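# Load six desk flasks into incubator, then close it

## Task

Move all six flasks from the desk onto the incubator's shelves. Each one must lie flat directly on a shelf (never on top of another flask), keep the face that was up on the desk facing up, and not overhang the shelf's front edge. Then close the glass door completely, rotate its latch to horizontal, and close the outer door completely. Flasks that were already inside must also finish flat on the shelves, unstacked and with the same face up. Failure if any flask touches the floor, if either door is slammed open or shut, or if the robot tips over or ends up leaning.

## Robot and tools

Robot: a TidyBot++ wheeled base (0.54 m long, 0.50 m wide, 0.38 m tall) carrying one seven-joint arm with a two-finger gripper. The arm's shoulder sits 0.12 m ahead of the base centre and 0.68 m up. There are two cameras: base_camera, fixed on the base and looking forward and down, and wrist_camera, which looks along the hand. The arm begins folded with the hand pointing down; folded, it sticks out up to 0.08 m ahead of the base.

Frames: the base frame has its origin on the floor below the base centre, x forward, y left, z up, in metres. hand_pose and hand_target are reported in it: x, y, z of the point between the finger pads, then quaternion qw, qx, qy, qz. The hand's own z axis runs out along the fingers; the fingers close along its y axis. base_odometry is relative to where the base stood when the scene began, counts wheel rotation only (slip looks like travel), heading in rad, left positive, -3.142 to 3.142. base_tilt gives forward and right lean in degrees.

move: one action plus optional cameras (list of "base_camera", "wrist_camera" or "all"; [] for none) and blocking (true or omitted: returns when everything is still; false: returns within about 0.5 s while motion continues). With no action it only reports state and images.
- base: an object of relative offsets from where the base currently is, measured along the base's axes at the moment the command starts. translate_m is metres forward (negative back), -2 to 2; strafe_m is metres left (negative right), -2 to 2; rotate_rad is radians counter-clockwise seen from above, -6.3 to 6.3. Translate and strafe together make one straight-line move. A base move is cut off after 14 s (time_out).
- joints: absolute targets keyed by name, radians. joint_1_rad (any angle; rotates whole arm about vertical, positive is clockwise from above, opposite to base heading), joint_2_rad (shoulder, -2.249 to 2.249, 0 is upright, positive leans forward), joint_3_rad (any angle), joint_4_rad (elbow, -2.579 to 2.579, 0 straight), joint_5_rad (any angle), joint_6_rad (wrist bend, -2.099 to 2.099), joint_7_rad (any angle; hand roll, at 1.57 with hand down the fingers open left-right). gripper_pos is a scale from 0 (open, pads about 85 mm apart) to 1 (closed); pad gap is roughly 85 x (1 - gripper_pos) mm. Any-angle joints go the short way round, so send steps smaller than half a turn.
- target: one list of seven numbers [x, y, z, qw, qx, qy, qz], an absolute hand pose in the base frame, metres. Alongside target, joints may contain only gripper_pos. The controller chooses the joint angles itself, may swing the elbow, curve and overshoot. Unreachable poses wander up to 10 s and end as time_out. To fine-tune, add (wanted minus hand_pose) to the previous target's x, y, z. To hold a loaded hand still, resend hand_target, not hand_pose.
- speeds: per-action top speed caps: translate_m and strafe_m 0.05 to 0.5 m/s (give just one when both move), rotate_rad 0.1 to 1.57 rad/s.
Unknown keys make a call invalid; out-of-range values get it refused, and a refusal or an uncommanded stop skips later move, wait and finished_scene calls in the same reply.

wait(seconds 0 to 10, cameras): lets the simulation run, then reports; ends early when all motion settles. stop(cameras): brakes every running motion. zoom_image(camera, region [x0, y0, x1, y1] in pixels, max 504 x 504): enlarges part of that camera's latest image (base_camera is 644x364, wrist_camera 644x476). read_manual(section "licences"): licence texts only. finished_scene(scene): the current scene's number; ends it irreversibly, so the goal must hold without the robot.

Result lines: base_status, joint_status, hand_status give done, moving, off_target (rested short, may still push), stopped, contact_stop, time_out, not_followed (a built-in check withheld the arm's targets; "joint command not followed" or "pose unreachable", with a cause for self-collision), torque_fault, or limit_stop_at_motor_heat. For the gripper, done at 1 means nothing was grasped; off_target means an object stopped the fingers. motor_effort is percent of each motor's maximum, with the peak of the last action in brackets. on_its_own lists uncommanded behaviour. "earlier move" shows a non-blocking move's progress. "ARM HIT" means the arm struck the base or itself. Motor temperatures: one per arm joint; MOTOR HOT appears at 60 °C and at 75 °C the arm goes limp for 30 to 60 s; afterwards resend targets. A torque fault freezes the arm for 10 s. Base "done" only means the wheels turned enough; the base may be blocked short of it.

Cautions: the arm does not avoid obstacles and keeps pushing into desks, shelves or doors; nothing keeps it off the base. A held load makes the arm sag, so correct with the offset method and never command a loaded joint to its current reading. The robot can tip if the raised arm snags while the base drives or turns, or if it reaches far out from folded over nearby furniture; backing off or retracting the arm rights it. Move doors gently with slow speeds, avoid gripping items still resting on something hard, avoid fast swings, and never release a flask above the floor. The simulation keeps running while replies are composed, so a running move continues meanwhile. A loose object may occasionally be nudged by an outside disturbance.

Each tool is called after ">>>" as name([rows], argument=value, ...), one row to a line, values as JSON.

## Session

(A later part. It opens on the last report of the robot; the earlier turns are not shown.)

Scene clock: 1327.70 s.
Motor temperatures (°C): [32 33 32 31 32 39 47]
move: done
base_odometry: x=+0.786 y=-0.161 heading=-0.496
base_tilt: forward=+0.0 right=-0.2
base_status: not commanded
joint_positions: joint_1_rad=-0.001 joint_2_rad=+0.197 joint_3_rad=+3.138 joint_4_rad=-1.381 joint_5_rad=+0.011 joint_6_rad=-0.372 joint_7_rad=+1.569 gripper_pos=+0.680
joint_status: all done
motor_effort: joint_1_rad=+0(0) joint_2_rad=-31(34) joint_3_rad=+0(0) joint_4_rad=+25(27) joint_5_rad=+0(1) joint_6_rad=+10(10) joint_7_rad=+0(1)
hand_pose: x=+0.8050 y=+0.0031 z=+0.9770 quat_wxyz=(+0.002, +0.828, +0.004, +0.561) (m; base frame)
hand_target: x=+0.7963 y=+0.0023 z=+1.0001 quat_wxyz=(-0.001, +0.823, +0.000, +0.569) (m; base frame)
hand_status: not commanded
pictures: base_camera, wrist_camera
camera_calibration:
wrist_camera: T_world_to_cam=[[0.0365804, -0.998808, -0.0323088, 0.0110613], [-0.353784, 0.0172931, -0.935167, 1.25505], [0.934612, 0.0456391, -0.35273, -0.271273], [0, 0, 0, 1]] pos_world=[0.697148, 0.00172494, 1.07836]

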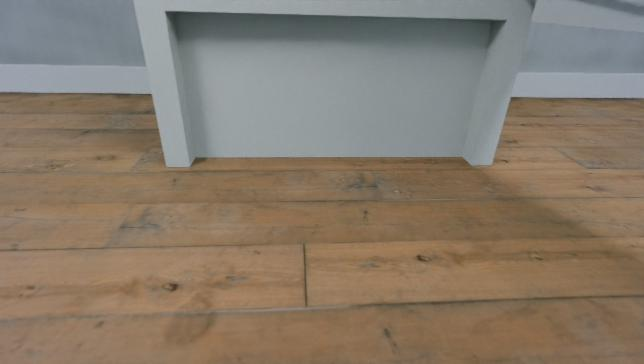

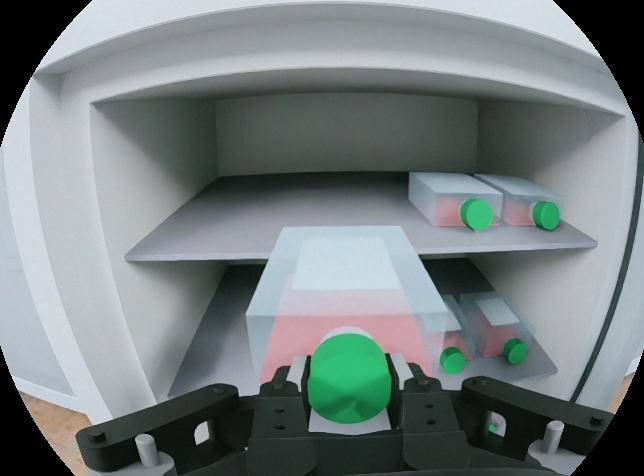

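>>> move(joints={"joint_2_rad":0.142,"joint_4_rad":-1.355,"joint_6_rad":-0.415})

Scene clock: 1332.73 s.
Motor temperatures (°C): [32 33 32 31 32 39 47]
move: done
base_odometry: x=+0.786 y=-0.161 heading=-0.496
base_tilt: forward=-0.1 right=-0.2
base_status: not commanded
joint_positions: joint_1_rad=-0.001 joint_2_rad=+0.171 joint_3_rad=+3.138 joint_4_rad=-1.380 joint_5_rad=+0.011 joint_6_rad=-0.382 joint_7_rad=+1.569 gripper_pos=+0.680
joint_status: all done
motor_effort: joint_1_rad=-1(1) joint_2_rad=-30(33) joint_3_rad=+0(0) joint_4_rad=+25(26) joint_5_rad=-1(1) joint_6_rad=+9(11) joint_7_rad=+0(1)
hand_pose: x=+0.7959 y=+0.0030 z=+0.9926 quat_wxyz=(+0.002, +0.823, +0.004, +0.568) (m; base frame)
hand_target: x=+0.7854 y=+0.0023 z=+1.0173 quat_wxyz=(-0.001, +0.817, +0.000, +0.577) (m; base frame)
hand_status: not commanded
pictures: base_camera, wrist_camera
camera_calibration:
wrist_camera: T_world_to_cam=[[0.0370266, -0.998813, -0.0316574, 0.0108841], [-0.337945, 0.0172974, -0.941007, 1.25961], [0.940437, 0.0455408, -0.336903, -0.277597], [0, 0, 0, 1]] pos_world=[0.686337, 0.00172516, 1.09212]

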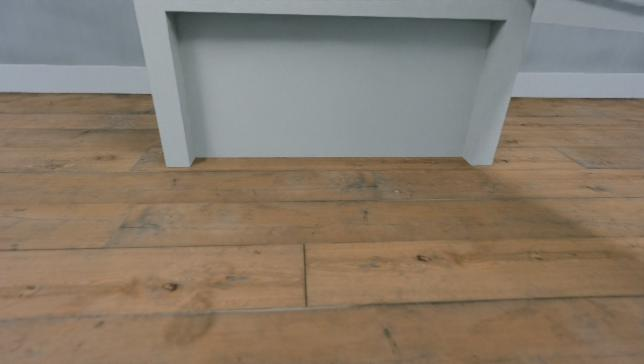

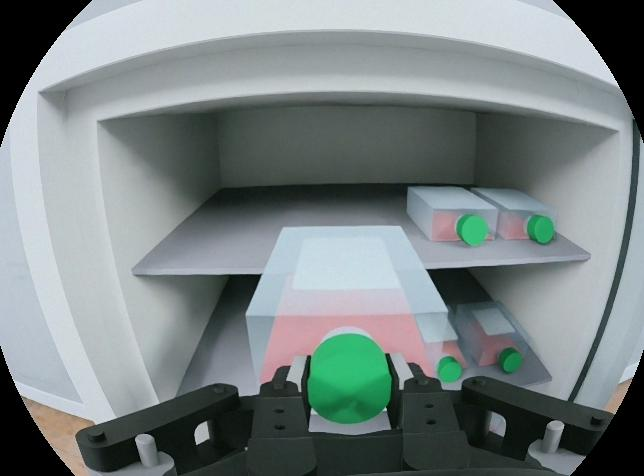

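>>> move(base={"translate_m":0.12}, speeds={"translate_m":0.1})

Scene clock: 1339.63 s.
Motor temperatures (°C): [32 33 32 31 32 39 47]
move: done
base_odometry: x=+0.892 y=-0.218 heading=-0.496
base_tilt: forward=+0.0 right=-0.2
base_status: done
joint_positions: joint_1_rad=-0.001 joint_2_rad=+0.163 joint_3_rad=+3.138 joint_4_rad=-1.379 joint_5_rad=+0.011 joint_6_rad=-0.384 joint_7_rad=+1.569 gripper_pos=+0.680
joint_status: not commanded
motor_effort: joint_1_rad=+0(2) joint_2_rad=-30(34) joint_3_rad=+0(2) joint_4_rad=+25(26) joint_5_rad=-1(1) joint_6_rad=+10(10) joint_7_rad=+0(1)
hand_pose: x=+0.7932 y=+0.0030 z=+0.9979 quat_wxyz=(+0.002, +0.821, +0.004, +0.571) (m; base frame)
hand_target: x=+0.7854 y=+0.0023 z=+1.0173 quat_wxyz=(-0.001, +0.817, +0.000, +0.577) (m; base frame)
hand_status: not commanded
pictures: base_camera, wrist_camera
camera_calibration:
wrist_camera: T_world_to_cam=[[0.0372457, -0.998813, -0.0313917, 0.0107142], [-0.331289, 0.0172954, -0.943371, 1.26082], [0.942794, 0.0455362, -0.330252, -0.281754], [0, 0, 0, 1]] pos_world=[0.682933, 0.00172517, 1.09671]

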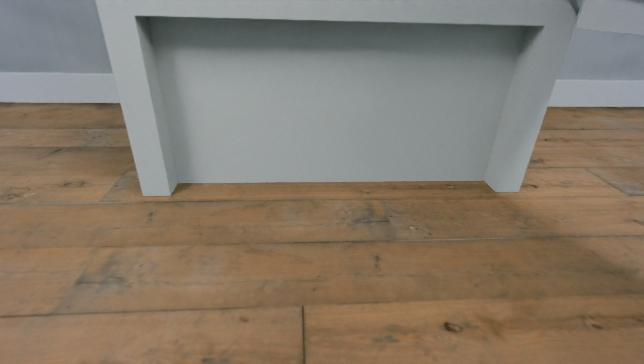

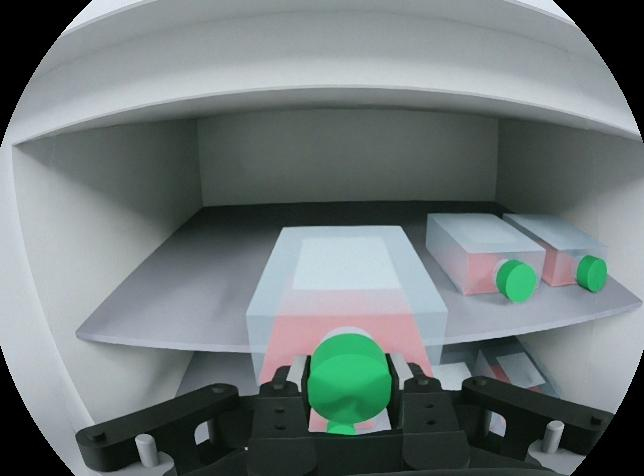

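>>> move(base={"translate_m":0.085}, speeds={"translate_m":0.1})

>>> move(joints={"joint_2_rad":0.18,"joint_6_rad":-0.375})

Scene clock: 1347.80 s.
Motor temperatures (°C): [32 33 32 31 32 39 47]
move: done
base_odometry: x=+0.967 y=-0.259 heading=-0.495
base_tilt: forward=+0.0 right=-0.2
base_status: done
joint_positions: joint_1_rad=-0.001 joint_2_rad=+0.159 joint_3_rad=+3.138 joint_4_rad=-1.379 joint_5_rad=+0.011 joint_6_rad=-0.384 joint_7_rad=+1.569 gripper_pos=+0.680
joint_status: not commanded
motor_effort: joint_1_rad=+0(2) joint_2_rad=-30(34) joint_3_rad=+0(2) joint_4_rad=+25(26) joint_5_rad=-1(1) joint_6_rad=+9(10) joint_7_rad=+0(1)
hand_pose: x=+0.7918 y=+0.0030 z=+1.0005 quat_wxyz=(+0.002, +0.820, +0.004, +0.573) (m; base frame)
hand_target: x=+0.7854 y=+0.0023 z=+1.0173 quat_wxyz=(-0.001, +0.817, +0.000, +0.577) (m; base frame)
hand_status: not commanded
pictures: base_camera, wrist_camera
camera_calibration:
wrist_camera: T_world_to_cam=[[0.0373582, -0.998813, -0.0312613, 0.0106266], [-0.328003, 0.0172938, -0.944518, 1.26135], [0.943938, 0.0455393, -0.326968, -0.283814], [0, 0, 0, 1]] pos_world=[0.681231, 0.00172516, 1.0989]

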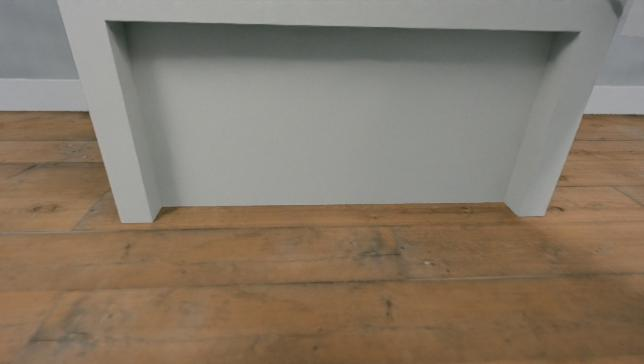

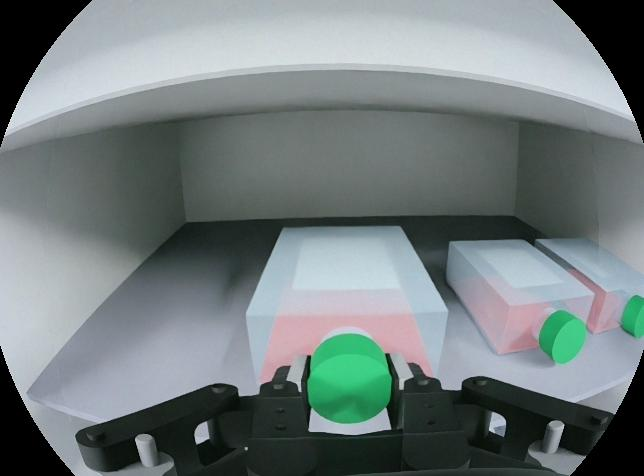

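Scene clock: 1348.57 s.
Motor temperatures (°C): [32 33 32 31 32 39 47]
move: done
base_odometry: x=+0.967 y=-0.259 heading=-0.495
base_tilt: forward=-0.1 right=-0.2
base_status: not commanded
joint_positions: joint_1_rad=-0.001 joint_2_rad=+0.174 joint_3_rad=+3.138 joint_4_rad=-1.379 joint_5_rad=+0.011 joint_6_rad=-0.384 joint_7_rad=+1.569 gripper_pos=+0.680
joint_status: all done
motor_effort: joint_1_rad=+0(1) joint_2_rad=-30(32) joint_3_rad=+0(0) joint_4_rad=+25(26) joint_5_rad=+0(1) joint_6_rad=+10(11) joint_7_rad=-1(1)
hand_pose: x=+0.7968 y=+0.0030 z=+0.9899 quat_wxyz=(+0.002, +0.824, +0.004, +0.566) (m; base frame)
hand_target: x=+0.8020 y=+0.0023 z=+1.0034 quat_wxyz=(-0.001, +0.816, +0.000, +0.578) (m; base frame)
hand_status: not commanded
pictures: base_camera, wrist_camera
camera_calibration:
wrist_camera: T_world_to_cam=[[0.0368658, -0.998813, -0.0318437, 0.0110797], [-0.342648, 0.0172995, -0.939304, 1.2595], [0.93874, 0.0455394, -0.341604, -0.273329], [0, 0, 0, 1]] pos_world=[0.68774, 0.00172516, 1.09003]

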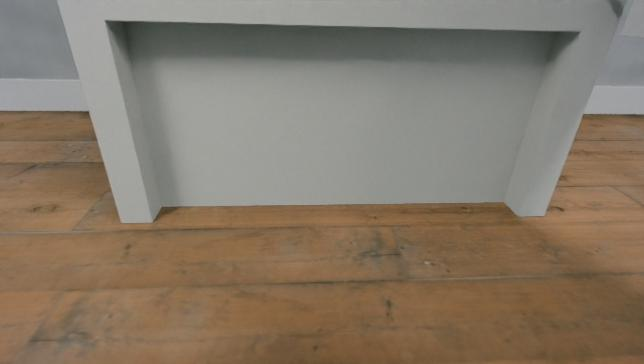

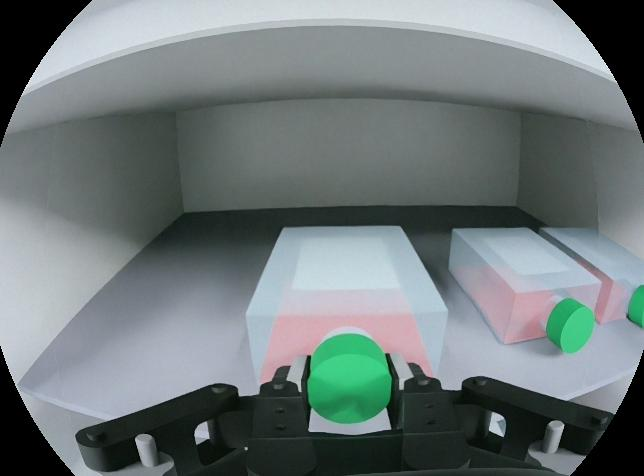

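>>> move(joints={"joint_2_rad":0.185,"joint_6_rad":-0.352})

>>> move(base={"translate_m":0.055}, speeds={"translate_m":0.08})

Scene clock: 1363.63 s.
Motor temperatures (°C): [32 33 32 31 32 39 47]
move: done
base_odometry: x=+0.967 y=-0.259 heading=-0.495
base_tilt: forward=-0.1 right=-0.2
base_status: not commanded
joint_positions: joint_1_rad=-0.001 joint_2_rad=+0.176 joint_3_rad=+3.138 joint_4_rad=-1.379 joint_5_rad=+0.011 joint_6_rad=-0.379 joint_7_rad=+1.569 gripper_pos=+0.680
joint_status: all done
motor_effort: joint_1_rad=+0(1) joint_2_rad=-30(31) joint_3_rad=+0(0) joint_4_rad=+25(25) joint_5_rad=+0(1) joint_6_rad=+9(10) joint_7_rad=+0(1)
hand_pose: x=+0.7978 y=+0.0030 z=+0.9907 quat_wxyz=(+0.002, +0.823, +0.004, +0.568) (m; base frame)
hand_target: x=+0.8060 y=+0.0023 z=+1.0068 quat_wxyz=(-0.001, +0.811, +0.000, +0.585) (m; base frame)
hand_status: not commanded
pictures: base_camera, wrist_camera
camera_calibration:
wrist_camera: T_world_to_cam=[[0.037002, -0.998813, -0.0316819, 0.0107968], [-0.338628, 0.0172957, -0.940761, 1.25879], [0.940192, 0.0455384, -0.337586, -0.27917], [0, 0, 0, 1]] pos_world=[0.688338, 0.00172516, 1.09032]

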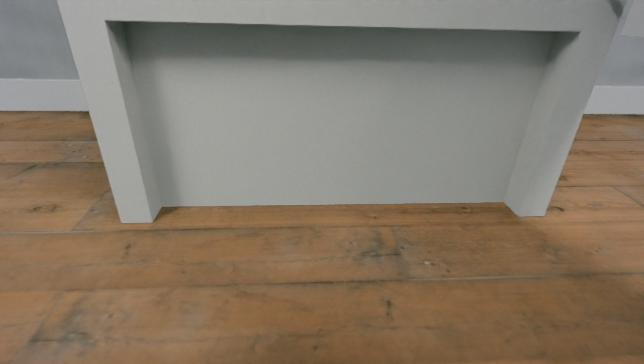

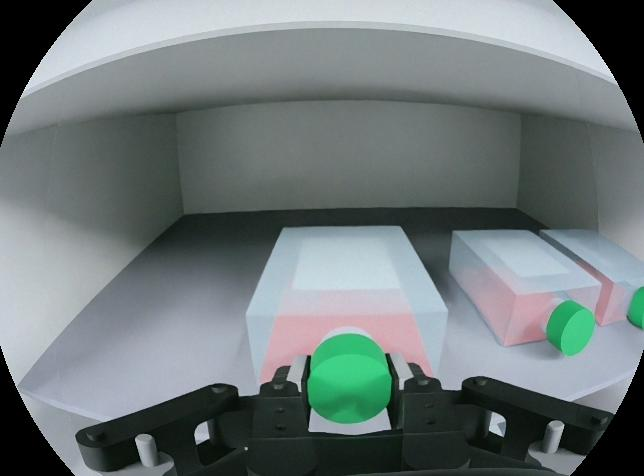

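Scene clock: 1364.83 s.
Motor temperatures (°C): [32 33 32 31 32 39 47]
move: done
base_odometry: x=+1.015 y=-0.285 heading=-0.495
base_tilt: forward=-0.1 right=-0.2
base_status: done
joint_positions: joint_1_rad=-0.001 joint_2_rad=+0.184 joint_3_rad=+3.138 joint_4_rad=-1.379 joint_5_rad=+0.011 joint_6_rad=-0.379 joint_7_rad=+1.569 gripper_pos=+0.680
joint_status: not commanded
motor_effort: joint_1_rad=+0(2) joint_2_rad=-31(33) joint_3_rad=+0(2) joint_4_rad=+25(26) joint_5_rad=+0(1) joint_6_rad=+10(10) joint_7_rad=+0(1)
hand_pose: x=+0.8004 y=+0.0030 z=+0.9850 quat_wxyz=(+0.002, +0.825, +0.004, +0.565) (m; base frame)
hand_target: x=+0.8060 y=+0.0023 z=+1.0068 quat_wxyz=(-0.001, +0.811, +0.000, +0.585) (m; base frame)
hand_status: not commanded
pictures: base_camera, wrist_camera
camera_calibration:
wrist_camera: T_world_to_cam=[[0.0367357, -0.998813, -0.0319922, 0.0110402], [-0.346453, 0.017299, -0.937908, 1.25776], [0.937348, 0.0455385, -0.345406, -0.27353], [0, 0, 0, 1]] pos_world=[0.691743, 0.00172516, 1.08554]

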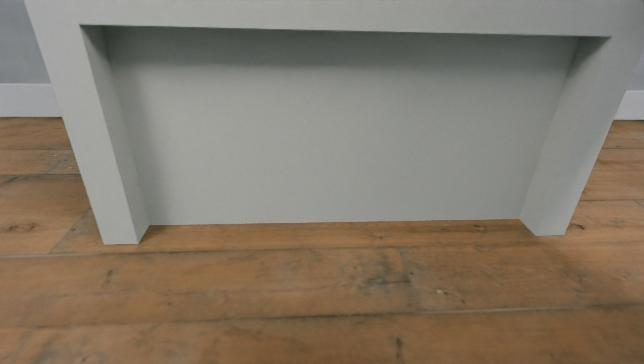

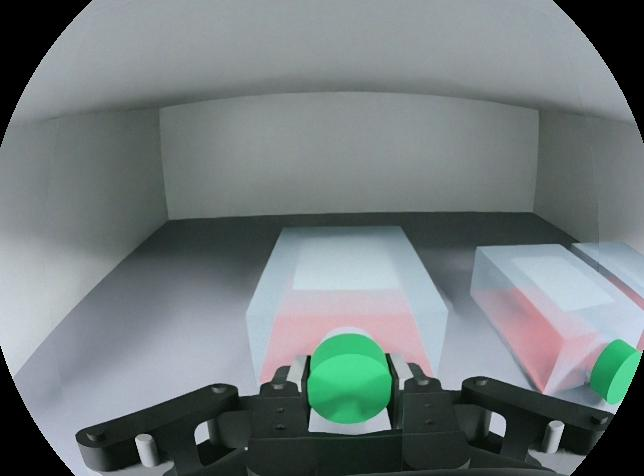

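>>> move(joints={"joint_2_rad":0.21,"joint_6_rad":-0.31})

>>> move(joints={"joint_2_rad":0.225,"joint_6_rad":-0.295})

>>> move(joints={"joint_2_rad":0.24,"joint_6_rad":-0.28})

Scene clock: 1369.67 s.
Motor temperatures (°C): [32 33 32 31 32 39 47]
move: done
base_odometry: x=+1.015 y=-0.285 heading=-0.495
base_tilt: forward=+0.0 right=-0.3
base_status: not commanded
joint_positions: joint_1_rad=-0.001 joint_2_rad=+0.201 joint_3_rad=+3.138 joint_4_rad=-1.379 joint_5_rad=+0.011 joint_6_rad=-0.354 joint_7_rad=+1.569 gripper_pos=+0.680
joint_status: all done
motor_effort: joint_1_rad=+0(1) joint_2_rad=-31(33) joint_3_rad=+0(0) joint_4_rad=+25(25) joint_5_rad=+0(1) joint_6_rad=+10(10) joint_7_rad=+0(1)
hand_pose: x=+0.8083 y=+0.0031 z=+0.9803 quat_wxyz=(+0.002, +0.823, +0.004, +0.568) (m; base frame)
hand_target: x=+0.8180 y=+0.0023 z=+1.0019 quat_wxyz=(-0.001, +0.806, +0.000, +0.592) (m; base frame)
hand_status: not commanded
pictures: base_camera, wrist_camera
camera_calibration:
wrist_camera: T_world_to_cam=[[0.0372509, -0.998799, -0.0318234, 0.0101595], [-0.339647, 0.0172952, -0.940394, 1.2531], [0.939815, 0.0458392, -0.338595, -0.291233], [0, 0, 0, 1]] pos_world=[0.69894, 0.00182449, 1.08012]

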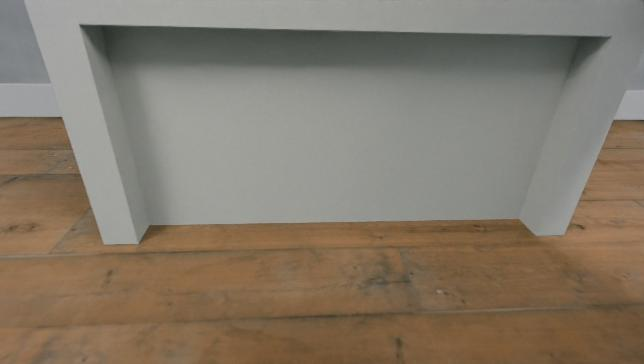

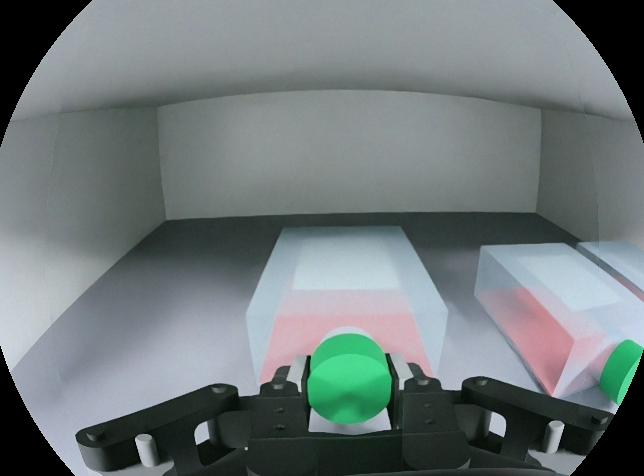

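Scene clock: 1370.33 s.
Motor temperatures (°C): [32 33 32 31 32 39 47]
move: done
base_odometry: x=+1.015 y=-0.285 heading=-0.495
base_tilt: forward=+0.0 right=-0.2
base_status: not commanded
joint_positions: joint_1_rad=-0.001 joint_2_rad=+0.215 joint_3_rad=+3.138 joint_4_rad=-1.379 joint_5_rad=+0.011 joint_6_rad=-0.347 joint_7_rad=+1.569 gripper_pos=+0.680
joint_status: all done
motor_effort: joint_1_rad=+0(1) joint_2_rad=-32(33) joint_3_rad=+0(0) joint_4_rad=+25(25) joint_5_rad=-1(1) joint_6_rad=+10(10) joint_7_rad=+0(1)
hand_pose: x=+0.8130 y=+0.0031 z=+0.9732 quat_wxyz=(+0.002, +0.825, +0.004, +0.565) (m; base frame)
hand_target: x=+0.8242 y=+0.0023 z=+0.9958 quat_wxyz=(-0.001, +0.806, +0.000, +0.592) (m; base frame)
hand_status: not commanded
pictures: base_camera, wrist_camera
camera_calibration:
wrist_camera: T_world_to_cam=[[0.0371443, -0.998795, -0.0320887, 0.0101151], [-0.345448, 0.0172976, -0.938278, 1.25062], [0.937702, 0.0459367, -0.344389, -0.290706], [0, 0, 0, 1]] pos_world=[0.704244, 0.00182427, 1.07364]

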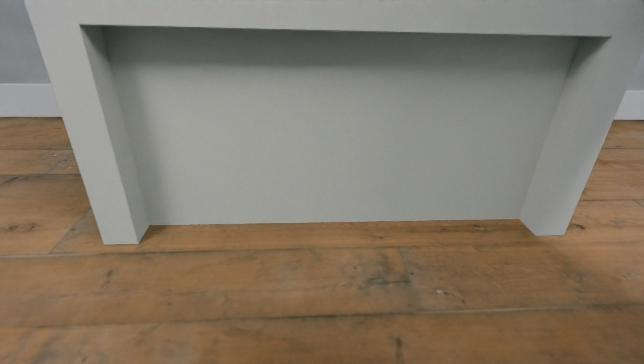

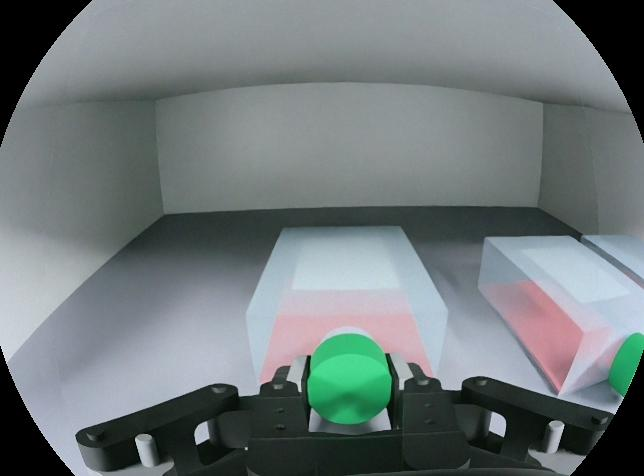

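Scene clock: 1370.93 s.
Motor temperatures (°C): [32 33 32 31 32 39 47]
move: done
base_odometry: x=+1.015 y=-0.285 heading=-0.495
base_tilt: forward=+0.0 right=-0.3
base_status: not commanded
joint_positions: joint_1_rad=-0.001 joint_2_rad=+0.224 joint_3_rad=+3.138 joint_4_rad=-1.379 joint_5_rad=+0.011 joint_6_rad=-0.332 joint_7_rad=+1.569 gripper_pos=+0.680
joint_status: all done
motor_effort: joint_1_rad=+0(0) joint_2_rad=-30(32) joint_3_rad=+0(0) joint_4_rad=+24(25) joint_5_rad=+0(1) joint_6_rad=+9(11) joint_7_rad=+0(1)
hand_pose: x=+0.8174 y=+0.0032 z=+0.9709 quat_wxyz=(+0.002, +0.824, +0.004, +0.567) (m; base frame)
hand_target: x=+0.8303 y=+0.0023 z=+0.9897 quat_wxyz=(-0.001, +0.806, +0.000, +0.592) (m; base frame)
hand_status: not commanded
pictures: base_camera, wrist_camera
camera_calibration:
wrist_camera: T_world_to_cam=[[0.037411, -0.99879, -0.0319245, 0.00951507], [-0.340454, 0.0172964, -0.940102, 1.24774], [0.939517, 0.046039, -0.339395, -0.301961], [0, 0, 0, 1]] pos_world=[0.708141, 0.00182404, 1.07083]

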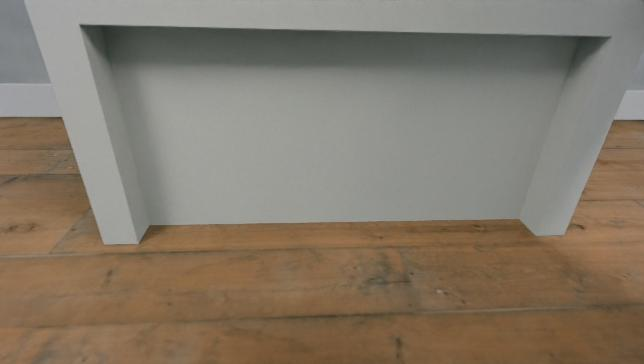

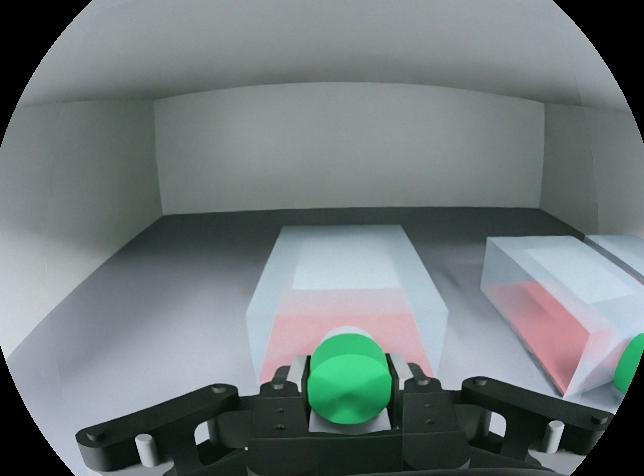

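>>> move(joints={"joint_2_rad":0.26,"joint_6_rad":-0.25}, cameras=[])

>>> move(joints={"joint_2_rad":0.28,"joint_6_rad":-0.235})

Scene clock: 1376.77 s.
Motor temperatures (°C): [32 33 32 31 32 39 47]
move: done
base_odometry: x=+1.015 y=-0.285 heading=-0.495
base_tilt: forward=-0.1 right=-0.2
base_status: not commanded
joint_positions: joint_1_rad=-0.001 joint_2_rad=+0.240 joint_3_rad=+3.138 joint_4_rad=-1.378 joint_5_rad=+0.011 joint_6_rad=-0.302 joint_7_rad=+1.569 gripper_pos=+0.680
joint_status: all done
motor_effort: joint_1_rad=+0(1) joint_2_rad=-32(32) joint_3_rad=+0(0) joint_4_rad=+24(24) joint_5_rad=+0(1) joint_6_rad=+9(10) joint_7_rad=+0(1)
hand_pose: x=+0.8255 y=+0.0033 z=+0.9696 quat_wxyz=(+0.002, +0.819, +0.004, +0.574) (m; base frame)
hand_target: x=+0.8391 y=+0.0023 z=+0.9843 quat_wxyz=(-0.001, +0.803, +0.000, +0.596) (m; base frame)
hand_status: not commanded
pictures: none
No camera images: "cameras" was empty.

Scene clock: 1377.40 s.
Motor temperatures (°C): [32 33 32 31 32 39 47]
move: done
base_odometry: x=+1.015 y=-0.285 heading=-0.495
base_tilt: forward=-0.1 right=-0.2
base_status: not commanded
joint_positions: joint_1_rad=-0.001 joint_2_rad=+0.252 joint_3_rad=+3.138 joint_4_rad=-1.373 joint_5_rad=+0.011 joint_6_rad=-0.282 joint_7_rad=+1.569 gripper_pos=+0.680
joint_status: all done
motor_effort: joint_1_rad=+0(1) joint_2_rad=-31(32) joint_3_rad=+0(0) joint_4_rad=+23(24) joint_5_rad=+0(1) joint_6_rad=+9(9) joint_7_rad=+0(1)
hand_pose: x=+0.8316 y=+0.0034 z=+0.9692 quat_wxyz=(+0.002, +0.816, +0.004, +0.579) (m; base frame)
hand_target: x=+0.8464 y=+0.0023 z=+0.9743 quat_wxyz=(-0.001, +0.805, +0.000, +0.594) (m; base frame)
hand_status: not commanded
pictures: base_camera, wrist_camera
camera_calibration:
wrist_camera: T_world_to_cam=[[0.0388195, -0.99876, -0.0311648, 0.00721235], [-0.314207, 0.0174057, -0.949195, 1.23795], [0.94856, 0.0466395, -0.313142, -0.348775], [0, 0, 0, 1]] pos_world=[0.719527, 0.00192271, 1.06606]

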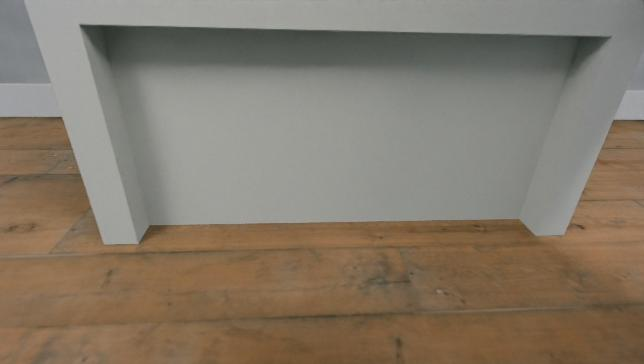

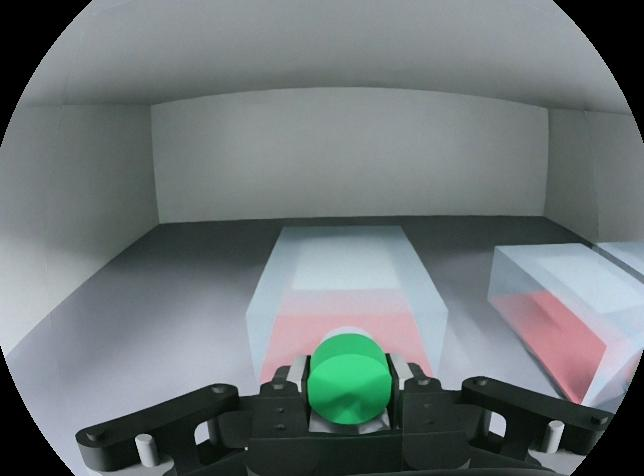

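>>> move(joints={"joint_2_rad":0.285,"joint_6_rad":-0.29})

>>> move(joints={"joint_2_rad":0.295,"joint_6_rad":-0.3})

Scene clock: 1381.53 s.
Motor temperatures (°C): [32 33 32 31 32 39 47]
move: done
base_odometry: x=+1.015 y=-0.285 heading=-0.495
base_tilt: forward=-0.1 right=-0.2
base_status: not commanded
joint_positions: joint_1_rad=-0.001 joint_2_rad=+0.253 joint_3_rad=+3.138 joint_4_rad=-1.366 joint_5_rad=+0.011 joint_6_rad=-0.295 joint_7_rad=+1.569 gripper_pos=+0.680
joint_status: all done
motor_effort: joint_1_rad=+0(1) joint_2_rad=-29(31) joint_3_rad=+0(1) joint_4_rad=+22(23) joint_5_rad=+0(0) joint_6_rad=+8(9) joint_7_rad=-1(1)
hand_pose: x=+0.8313 y=+0.0033 z=+0.9692 quat_wxyz=(+0.002, +0.818, +0.004, +0.576) (m; base frame)
hand_target: x=+0.8423 y=+0.0023 z=+0.9544 quat_wxyz=(-0.001, +0.822, +0.000, +0.569) (m; base frame)
hand_status: not commanded
pictures: base_camera, wrist_camera
camera_calibration:
wrist_camera: T_world_to_cam=[[0.0384253, -0.998769, -0.0313527, 0.0077005], [-0.320417, 0.0174039, -0.947117, 1.24091], [0.946497, 0.0464392, -0.319354, -0.340853], [0, 0, 0, 1]] pos_world=[0.71993, 0.00192316, 1.06668]

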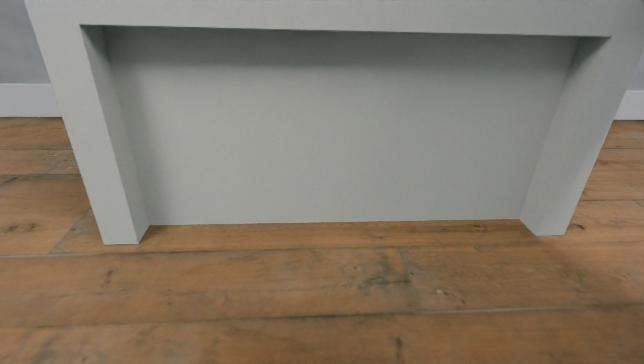

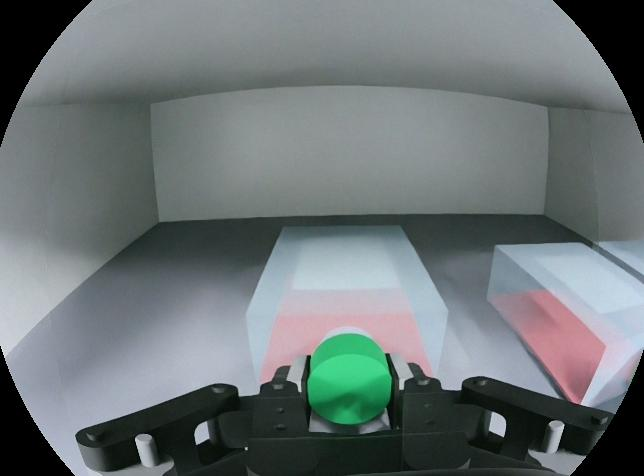

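Scene clock: 1382.00 s.
Motor temperatures (°C): [32 33 32 31 32 39 47]
move: off_target
base_odometry: x=+1.015 y=-0.285 heading=-0.495
base_tilt: forward=-0.1 right=-0.2
base_status: not commanded
joint_positions: joint_1_rad=-0.001 joint_2_rad=+0.255 joint_3_rad=+3.138 joint_4_rad=-1.364 joint_5_rad=+0.011 joint_6_rad=-0.295 joint_7_rad=+1.569 gripper_pos=+0.680
joint_status: joint_2_rad off_target (ended at +0.255, target +0.295); the others done
motor_effort: joint_1_rad=+0(1) joint_2_rad=-27(30) joint_3_rad=+0(0) joint_4_rad=+21(22) joint_5_rad=+0(1) joint_6_rad=+8(8) joint_7_rad=+0(1)
hand_pose: x=+0.8322 y=+0.0033 z=+0.9691 quat_wxyz=(+0.002, +0.817, +0.004, +0.576) (m; base frame)
hand_target: x=+0.8439 y=+0.0023 z=+0.9443 quat_wxyz=(-0.001, +0.828, +0.000, +0.561) (m; base frame)
hand_status: not commanded
pictures: base_camera, wrist_camera
camera_calibration:
wrist_camera: T_world_to_cam=[[0.0384269, -0.99877, -0.0313461, 0.00765847], [-0.320296, 0.0174031, -0.947158, 1.24103], [0.946538, 0.0464364, -0.319233, -0.3418], [0, 0, 0, 1]] pos_world=[0.72073, 0.00192316, 1.06658]

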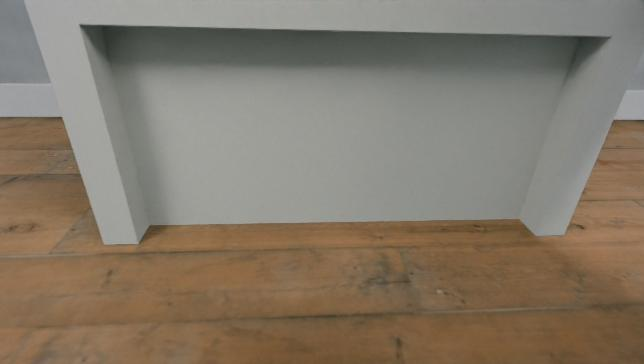

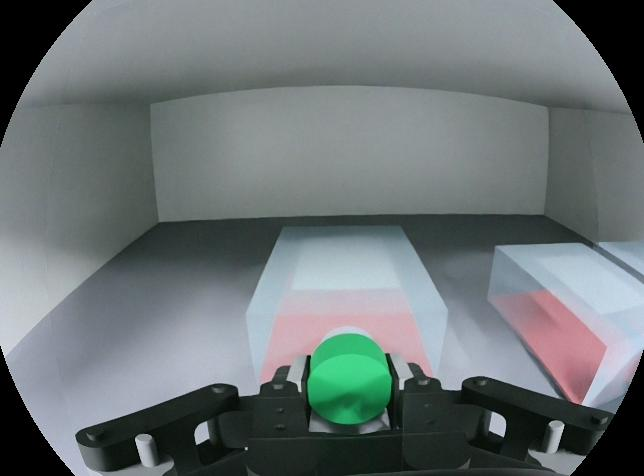

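>>> move(joints={"joint_2_rad":0.268,"joint_6_rad":-0.29}, cameras=[])

>>> move(joints={"gripper_pos":0.62}, cameras=[])

>>> move(joints={"gripper_pos":0.45})

>>> move(base={"translate_m":-0.4}, speeds={"translate_m":0.25})

Scene clock: 1397.53 s.
Motor temperatures (°C): [32 33 32 31 32 39 47]
move: done
base_odometry: x=+1.015 y=-0.285 heading=-0.495
base_tilt: forward=+0.0 right=-0.3
base_status: not commanded
joint_positions: joint_1_rad=-0.001 joint_2_rad=+0.255 joint_3_rad=+3.138 joint_4_rad=-1.364 joint_5_rad=+0.011 joint_6_rad=-0.295 joint_7_rad=+1.569 gripper_pos=+0.680
joint_status: all done
motor_effort: joint_1_rad=+0(0) joint_2_rad=-30(30) joint_3_rad=+0(0) joint_4_rad=+22(23) joint_5_rad=+0(1) joint_6_rad=+8(9) joint_7_rad=+0(1)
hand_pose: x=+0.8321 y=+0.0033 z=+0.9692 quat_wxyz=(+0.002, +0.817, +0.004, +0.576) (m; base frame)
hand_target: x=+0.8376 y=+0.0023 z=+0.9667 quat_wxyz=(-0.001, +0.817, +0.000, +0.576) (m; base frame)
hand_status: not commanded
pictures: none
No camera images: "cameras" was empty.

Scene clock: 1398.17 s.
Motor temperatures (°C): [32 33 32 31 32 39 47]
move: done
base_odometry: x=+1.015 y=-0.285 heading=-0.495
base_tilt: forward=-0.1 right=-0.3
base_status: not commanded
joint_positions: joint_1_rad=-0.001 joint_2_rad=+0.256 joint_3_rad=+3.138 joint_4_rad=-1.364 joint_5_rad=+0.011 joint_6_rad=-0.295 joint_7_rad=+1.569 gripper_pos=+0.620
joint_status: all done
motor_effort: joint_1_rad=+0(0) joint_2_rad=-31(33) joint_3_rad=+0(0) joint_4_rad=+23(24) joint_5_rad=+0(1) joint_6_rad=+8(9) joint_7_rad=-1(1)
hand_pose: x=+0.8325 y=+0.0033 z=+0.9683 quat_wxyz=(+0.002, +0.818, +0.004, +0.575) (m; base frame)
hand_target: x=+0.8376 y=+0.0023 z=+0.9667 quat_wxyz=(-0.001, +0.817, +0.000, +0.576) (m; base frame)
hand_status: not commanded
pictures: none
No camera images: "cameras" was empty.

Scene clock: 1398.77 s.
Motor temperatures (°C): [32 33 32 31 32 39 47]
move: done
base_odometry: x=+1.015 y=-0.285 heading=-0.495
base_tilt: forward=-0.1 right=-0.2
base_status: not commanded
joint_positions: joint_1_rad=-0.001 joint_2_rad=+0.256 joint_3_rad=+3.138 joint_4_rad=-1.364 joint_5_rad=+0.011 joint_6_rad=-0.295 joint_7_rad=+1.569 gripper_pos=+0.450
joint_status: all done
motor_effort: joint_1_rad=+0(1) joint_2_rad=-32(33) joint_3_rad=+0(1) joint_4_rad=+24(24) joint_5_rad=-1(1) joint_6_rad=+9(9) joint_7_rad=+0(1)
hand_pose: x=+0.8326 y=+0.0033 z=+0.9680 quat_wxyz=(+0.002, +0.818, +0.004, +0.575) (m; base frame)
hand_target: x=+0.8376 y=+0.0023 z=+0.9667 quat_wxyz=(-0.001, +0.817, +0.000, +0.576) (m; base frame)
hand_status: not commanded
pictures: base_camera, wrist_camera
camera_calibration:
wrist_camera: T_world_to_cam=[[0.0383821, -0.99877, -0.0314, 0.00769704], [-0.321705, 0.0173995, -0.94668, 1.24088], [0.946062, 0.0464371, -0.320641, -0.340811], [0, 0, 0, 1]] pos_world=[0.721331, 0.00192316, 1.06568]

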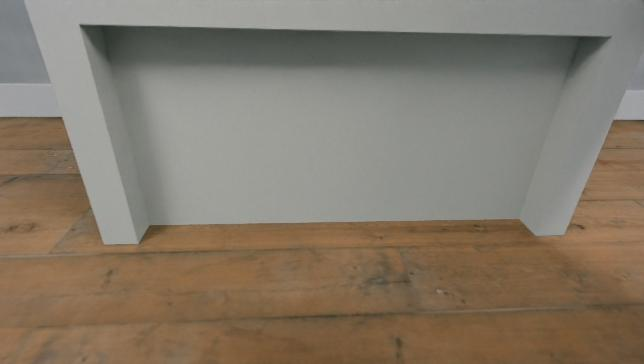

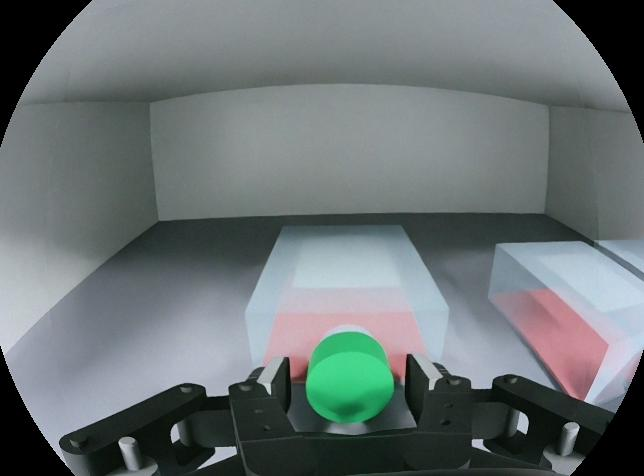

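Scene clock: 1401.23 s.
Motor temperatures (°C): [32 33 32 31 32 39 47]
move: done
base_odometry: x=+0.663 y=-0.094 heading=-0.495
base_tilt: forward=+0.0 right=-0.2
base_status: done
joint_positions: joint_1_rad=+0.000 joint_2_rad=+0.264 joint_3_rad=+3.138 joint_4_rad=-1.363 joint_5_rad=+0.011 joint_6_rad=-0.295 joint_7_rad=+1.569 gripper_pos=+0.450
joint_status: not commanded
motor_effort: joint_1_rad=+0(4) joint_2_rad=-33(40) joint_3_rad=+0(3) joint_4_rad=+24(25) joint_5_rad=+0(1) joint_6_rad=+9(10) joint_7_rad=+0(1)
hand_pose: x=+0.8349 y=+0.0025 z=+0.9634 quat_wxyz=(+0.002, +0.820, +0.004, +0.573) (m; base frame)
hand_target: x=+0.8376 y=+0.0023 z=+0.9667 quat_wxyz=(-0.001, +0.817, +0.000, +0.576) (m; base frame)
hand_status: not commanded
pictures: base_camera, wrist_camera
camera_calibration:
wrist_camera: T_world_to_cam=[[0.0369868, -0.998821, -0.0314284, 0.00780813], [-0.327589, 0.0175933, -0.944656, 1.24026], [0.944096, 0.0452355, -0.326552, -0.337064], [0, 0, 0, 1]] pos_world=[0.724228, 0.00122589, 1.0618]

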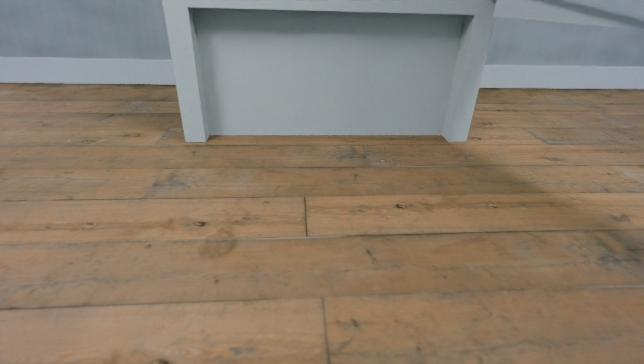

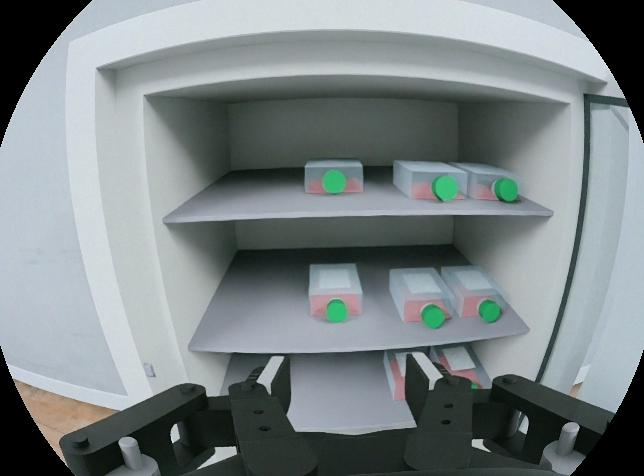

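>>> move(base={"translate_m":-0.25}, joints={"joint_2_rad":0.0,"joint_4_rad":-1.5,"joint_6_rad":-0.9,"gripper_pos":0.3}, cameras=[])

>>> move(base={"rotate_rad":1.555}, cameras=[])

>>> move(base={"translate_m":0.6,"strafe_m":0.615}, speeds={"translate_m":0.4})

Scene clock: 1417.60 s.
Motor temperatures (°C): [32 33 32 31 32 39 47]
move: done
base_odometry: x=+0.443 y=+0.025 heading=-0.495
base_tilt: forward=-0.1 right=-0.2
base_status: done
joint_positions: joint_1_rad=+0.000 joint_2_rad=-0.006 joint_3_rad=+3.138 joint_4_rad=-1.494 joint_5_rad=+0.011 joint_6_rad=-0.855 joint_7_rad=+1.569 gripper_pos=+0.300
joint_status: all done
motor_effort: joint_1_rad=+0(2) joint_2_rad=-22(37) joint_3_rad=+0(2) joint_4_rad=+23(25) joint_5_rad=-1(1) joint_6_rad=+7(9) joint_7_rad=+0(1)
hand_pose: x=+0.6526 y=+0.0007 z=+0.9117 quat_wxyz=(+0.004, +0.921, +0.003, +0.389) (m; base frame)
hand_target: x=+0.6428 y=+0.0022 z=+0.8952 quat_wxyz=(+0.000, +0.932, +0.000, +0.362) (m; base frame)
hand_status: not commanded
pictures: none
No camera images: "cameras" was empty.

Scene clock: 1419.90 s.
Motor temperatures (°C): [32 33 32 31 32 39 47]
move: done
base_odometry: x=+0.443 y=+0.025 heading=+1.058
base_tilt: forward=-0.1 right=-0.2
base_status: done
joint_positions: joint_1_rad=-0.002 joint_2_rad=-0.004 joint_3_rad=+3.134 joint_4_rad=-1.494 joint_5_rad=+0.011 joint_6_rad=-0.858 joint_7_rad=+1.569 gripper_pos=+0.300
joint_status: not commanded
motor_effort: joint_1_rad=+0(3) joint_2_rad=-22(25) joint_3_rad=+0(3) joint_4_rad=+23(23) joint_5_rad=-1(1) joint_6_rad=+7(7) joint_7_rad=+0(1)
hand_pose: x=+0.6525 y=+0.0039 z=+0.9100 quat_wxyz=(+0.003, +0.922, +0.005, +0.387) (m; base frame)
hand_target: x=+0.6428 y=+0.0022 z=+0.8952 quat_wxyz=(+0.000, +0.932, +0.000, +0.362) (m; base frame)
hand_status: not commanded
pictures: none
No camera images: "cameras" was empty.

Scene clock: 1423.27 s.
Motor temperatures (°C): [32 33 32 31 32 39 47]
move: done
base_odometry: x=+0.202 y=+0.850 heading=+1.059
base_tilt: forward=-0.1 right=-0.2
base_status: done
joint_positions: joint_1_rad=-0.002 joint_2_rad=-0.002 joint_3_rad=+3.138 joint_4_rad=-1.495 joint_5_rad=+0.011 joint_6_rad=-0.861 joint_7_rad=+1.569 gripper_pos=+0.300
joint_status: not commanded
motor_effort: joint_1_rad=+0(3) joint_2_rad=-22(26) joint_3_rad=+0(3) joint_4_rad=+22(24) joint_5_rad=+0(1) joint_6_rad=+7(8) joint_7_rad=+0(1)
hand_pose: x=+0.6521 y=+0.0018 z=+0.9078 quat_wxyz=(+0.004, +0.923, +0.004, +0.384) (m; base frame)
hand_target: x=+0.6428 y=+0.0022 z=+0.8952 quat_wxyz=(+0.000, +0.932, +0.000, +0.362) (m; base frame)
hand_status: not commanded
pictures: base_camera, wrist_camera
camera_calibration:
wrist_camera: T_world_to_cam=[[0.0175882, -0.999018, -0.040657, 0.033135], [-0.692461, 0.0171616, -0.721251, 1.16298], [0.721241, 0.0408389, -0.691479, 0.294037], [0, 0, 0, 1]] pos_world=[0.592662, 0.00113576, 1.04347]

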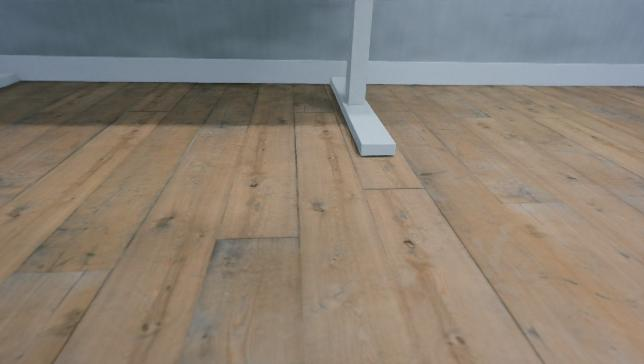

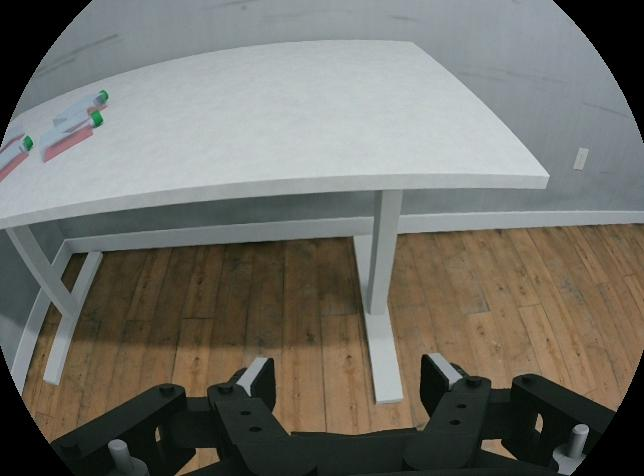

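>>> move(base={"strafe_m":0.5}, speeds={"strafe_m":0.35}, joints={"joint_2_rad":-0.1,"joint_4_rad":-1.2,"joint_6_rad":-1.1})

>>> zoom_image(camera="wrist_camera", region=[0, 0, 500, 300])

Scene clock: 1432.17 s.
Motor temperatures (°C): [32 33 32 31 32 39 47]
move: done
base_odometry: x=-0.234 y=+1.095 heading=+1.059
base_tilt: forward=-0.1 right=-0.2
base_status: done
joint_positions: joint_1_rad=-0.002 joint_2_rad=-0.088 joint_3_rad=+3.139 joint_4_rad=-1.217 joint_5_rad=+0.011 joint_6_rad=-1.058 joint_7_rad=+1.569 gripper_pos=+0.300
joint_status: all done
motor_effort: joint_1_rad=+0(2) joint_2_rad=-17(24) joint_3_rad=+0(2) joint_4_rad=+22(25) joint_5_rad=+0(1) joint_6_rad=+7(9) joint_7_rad=+0(1)
hand_pose: x=+0.6200 y=+0.0011 z=+1.0556 quat_wxyz=(+0.004, +0.888, +0.002, +0.460) (m; base frame)
hand_target: x=+0.6088 y=+0.0022 z=+1.0599 quat_wxyz=(+0.000, +0.891, +0.000, +0.454) (m; base frame)
hand_status: not commanded
pictures: base_camera, wrist_camera
camera_calibration:
wrist_camera: T_world_to_cam=[[0.0215354, -0.999023, -0.0385791, 0.0343348], [-0.563336, 0.0197537, -0.825992, 1.27781], [0.825947, 0.0395211, -0.562361, 0.218131], [0, 0, 0, 1]] pos_world=[0.538931, 0.000439149, 1.17945]

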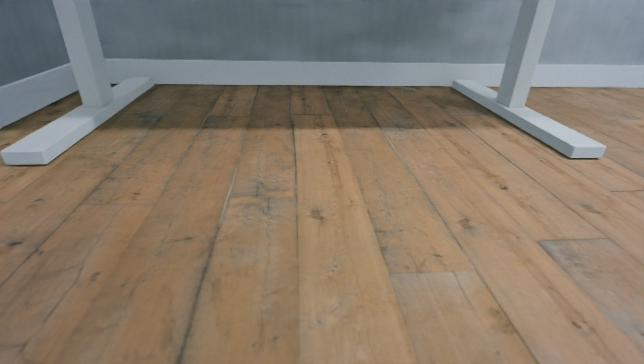

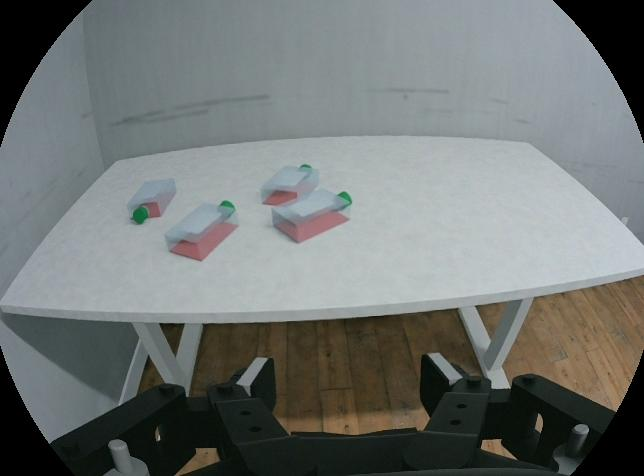

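Scaled by 1.008.

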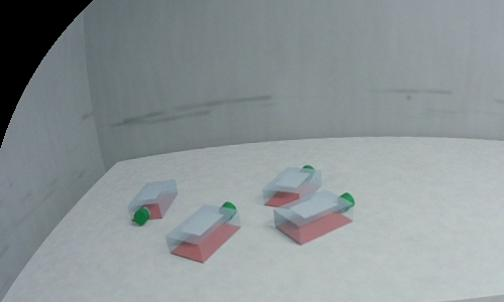

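>>> move(joints={"joint_2_rad":0.376,"joint_4_rad":-0.73,"joint_6_rad":-2.03,"joint_7_rad":0.8}, cameras=[])

>>> move(base={"translate_m":0.55,"strafe_m":-0.024}, speeds={"translate_m":0.25})

Scene clock: 1486.50 s.
Motor temperatures (°C): [32 32 32 31 32 38 47]
move: done
base_odometry: x=-0.234 y=+1.095 heading=+1.059
base_tilt: forward=-0.1 right=-0.2
base_status: not commanded
joint_positions: joint_1_rad=-0.002 joint_2_rad=+0.370 joint_3_rad=+3.139 joint_4_rad=-0.754 joint_5_rad=+0.011 joint_6_rad=-1.979 joint_7_rad=+0.887 gripper_pos=+0.300
joint_status: all done
motor_effort: joint_1_rad=+0(1) joint_2_rad=-30(33) joint_3_rad=+0(0) joint_4_rad=+17(22) joint_5_rad=+0(1) joint_6_rad=+1(9) joint_7_rad=-1(2)
hand_pose: x=+0.5666 y=+0.0002 z=+0.8990 quat_wxyz=(-0.002, +0.942, -0.335, +0.020) (m; base frame)
hand_target: x=+0.5562 y=+0.0019 z=+0.9028 quat_wxyz=(-0.001, +0.927, -0.375, +0.002) (m; base frame)
hand_status: not commanded
pictures: none
No camera images: "cameras" was empty.

Scene clock: 1489.50 s.
Motor temperatures (°C): [32 32 32 31 32 38 47]
move: done
base_odometry: x=+0.056 y=+1.563 heading=+1.059
base_tilt: forward=+0.0 right=-0.2
base_status: done
joint_positions: joint_1_rad=-0.002 joint_2_rad=+0.376 joint_3_rad=+3.139 joint_4_rad=-0.751 joint_5_rad=+0.011 joint_6_rad=-1.986 joint_7_rad=+0.885 gripper_pos=+0.300
joint_status: not commanded
motor_effort: joint_1_rad=+0(2) joint_2_rad=-30(33) joint_3_rad=+0(1) joint_4_rad=+17(19) joint_5_rad=+0(1) joint_6_rad=+1(2) joint_7_rad=-1(1)
hand_pose: x=+0.5662 y=+0.0002 z=+0.8968 quat_wxyz=(-0.001, +0.942, -0.336, +0.014) (m; base frame)
hand_target: x=+0.5562 y=+0.0019 z=+0.9028 quat_wxyz=(-0.001, +0.927, -0.375, +0.002) (m; base frame)
hand_status: not commanded
pictures: base_camera, wrist_camera
camera_calibration:
wrist_camera: T_world_to_cam=[[-0.650616, -0.757284, -0.0567445, 0.425344], [-0.756154, 0.652927, -0.0437867, 0.52394], [0.070209, 0.0144193, -0.997428, 0.991357], [0, 0, 0, 1]] pos_world=[0.603313, -0.0342836, 1.03588]

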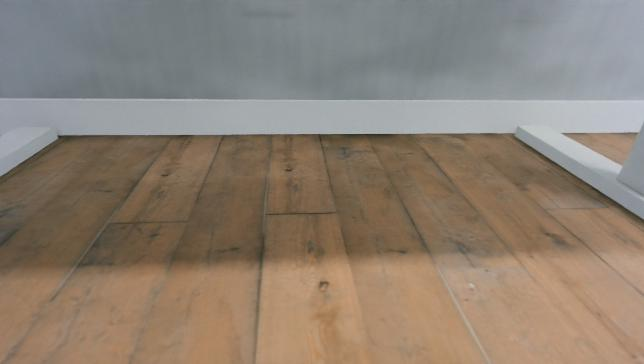

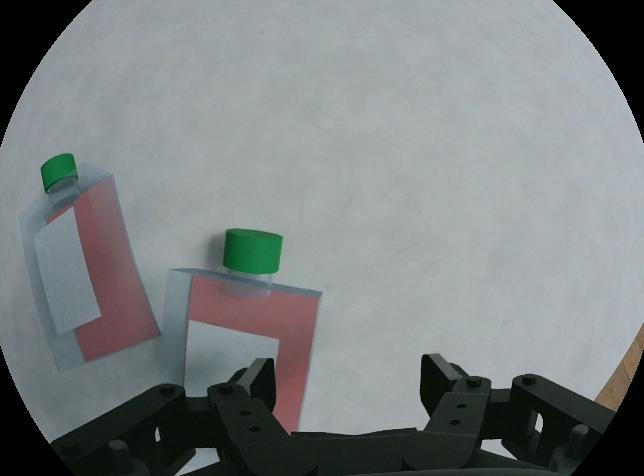

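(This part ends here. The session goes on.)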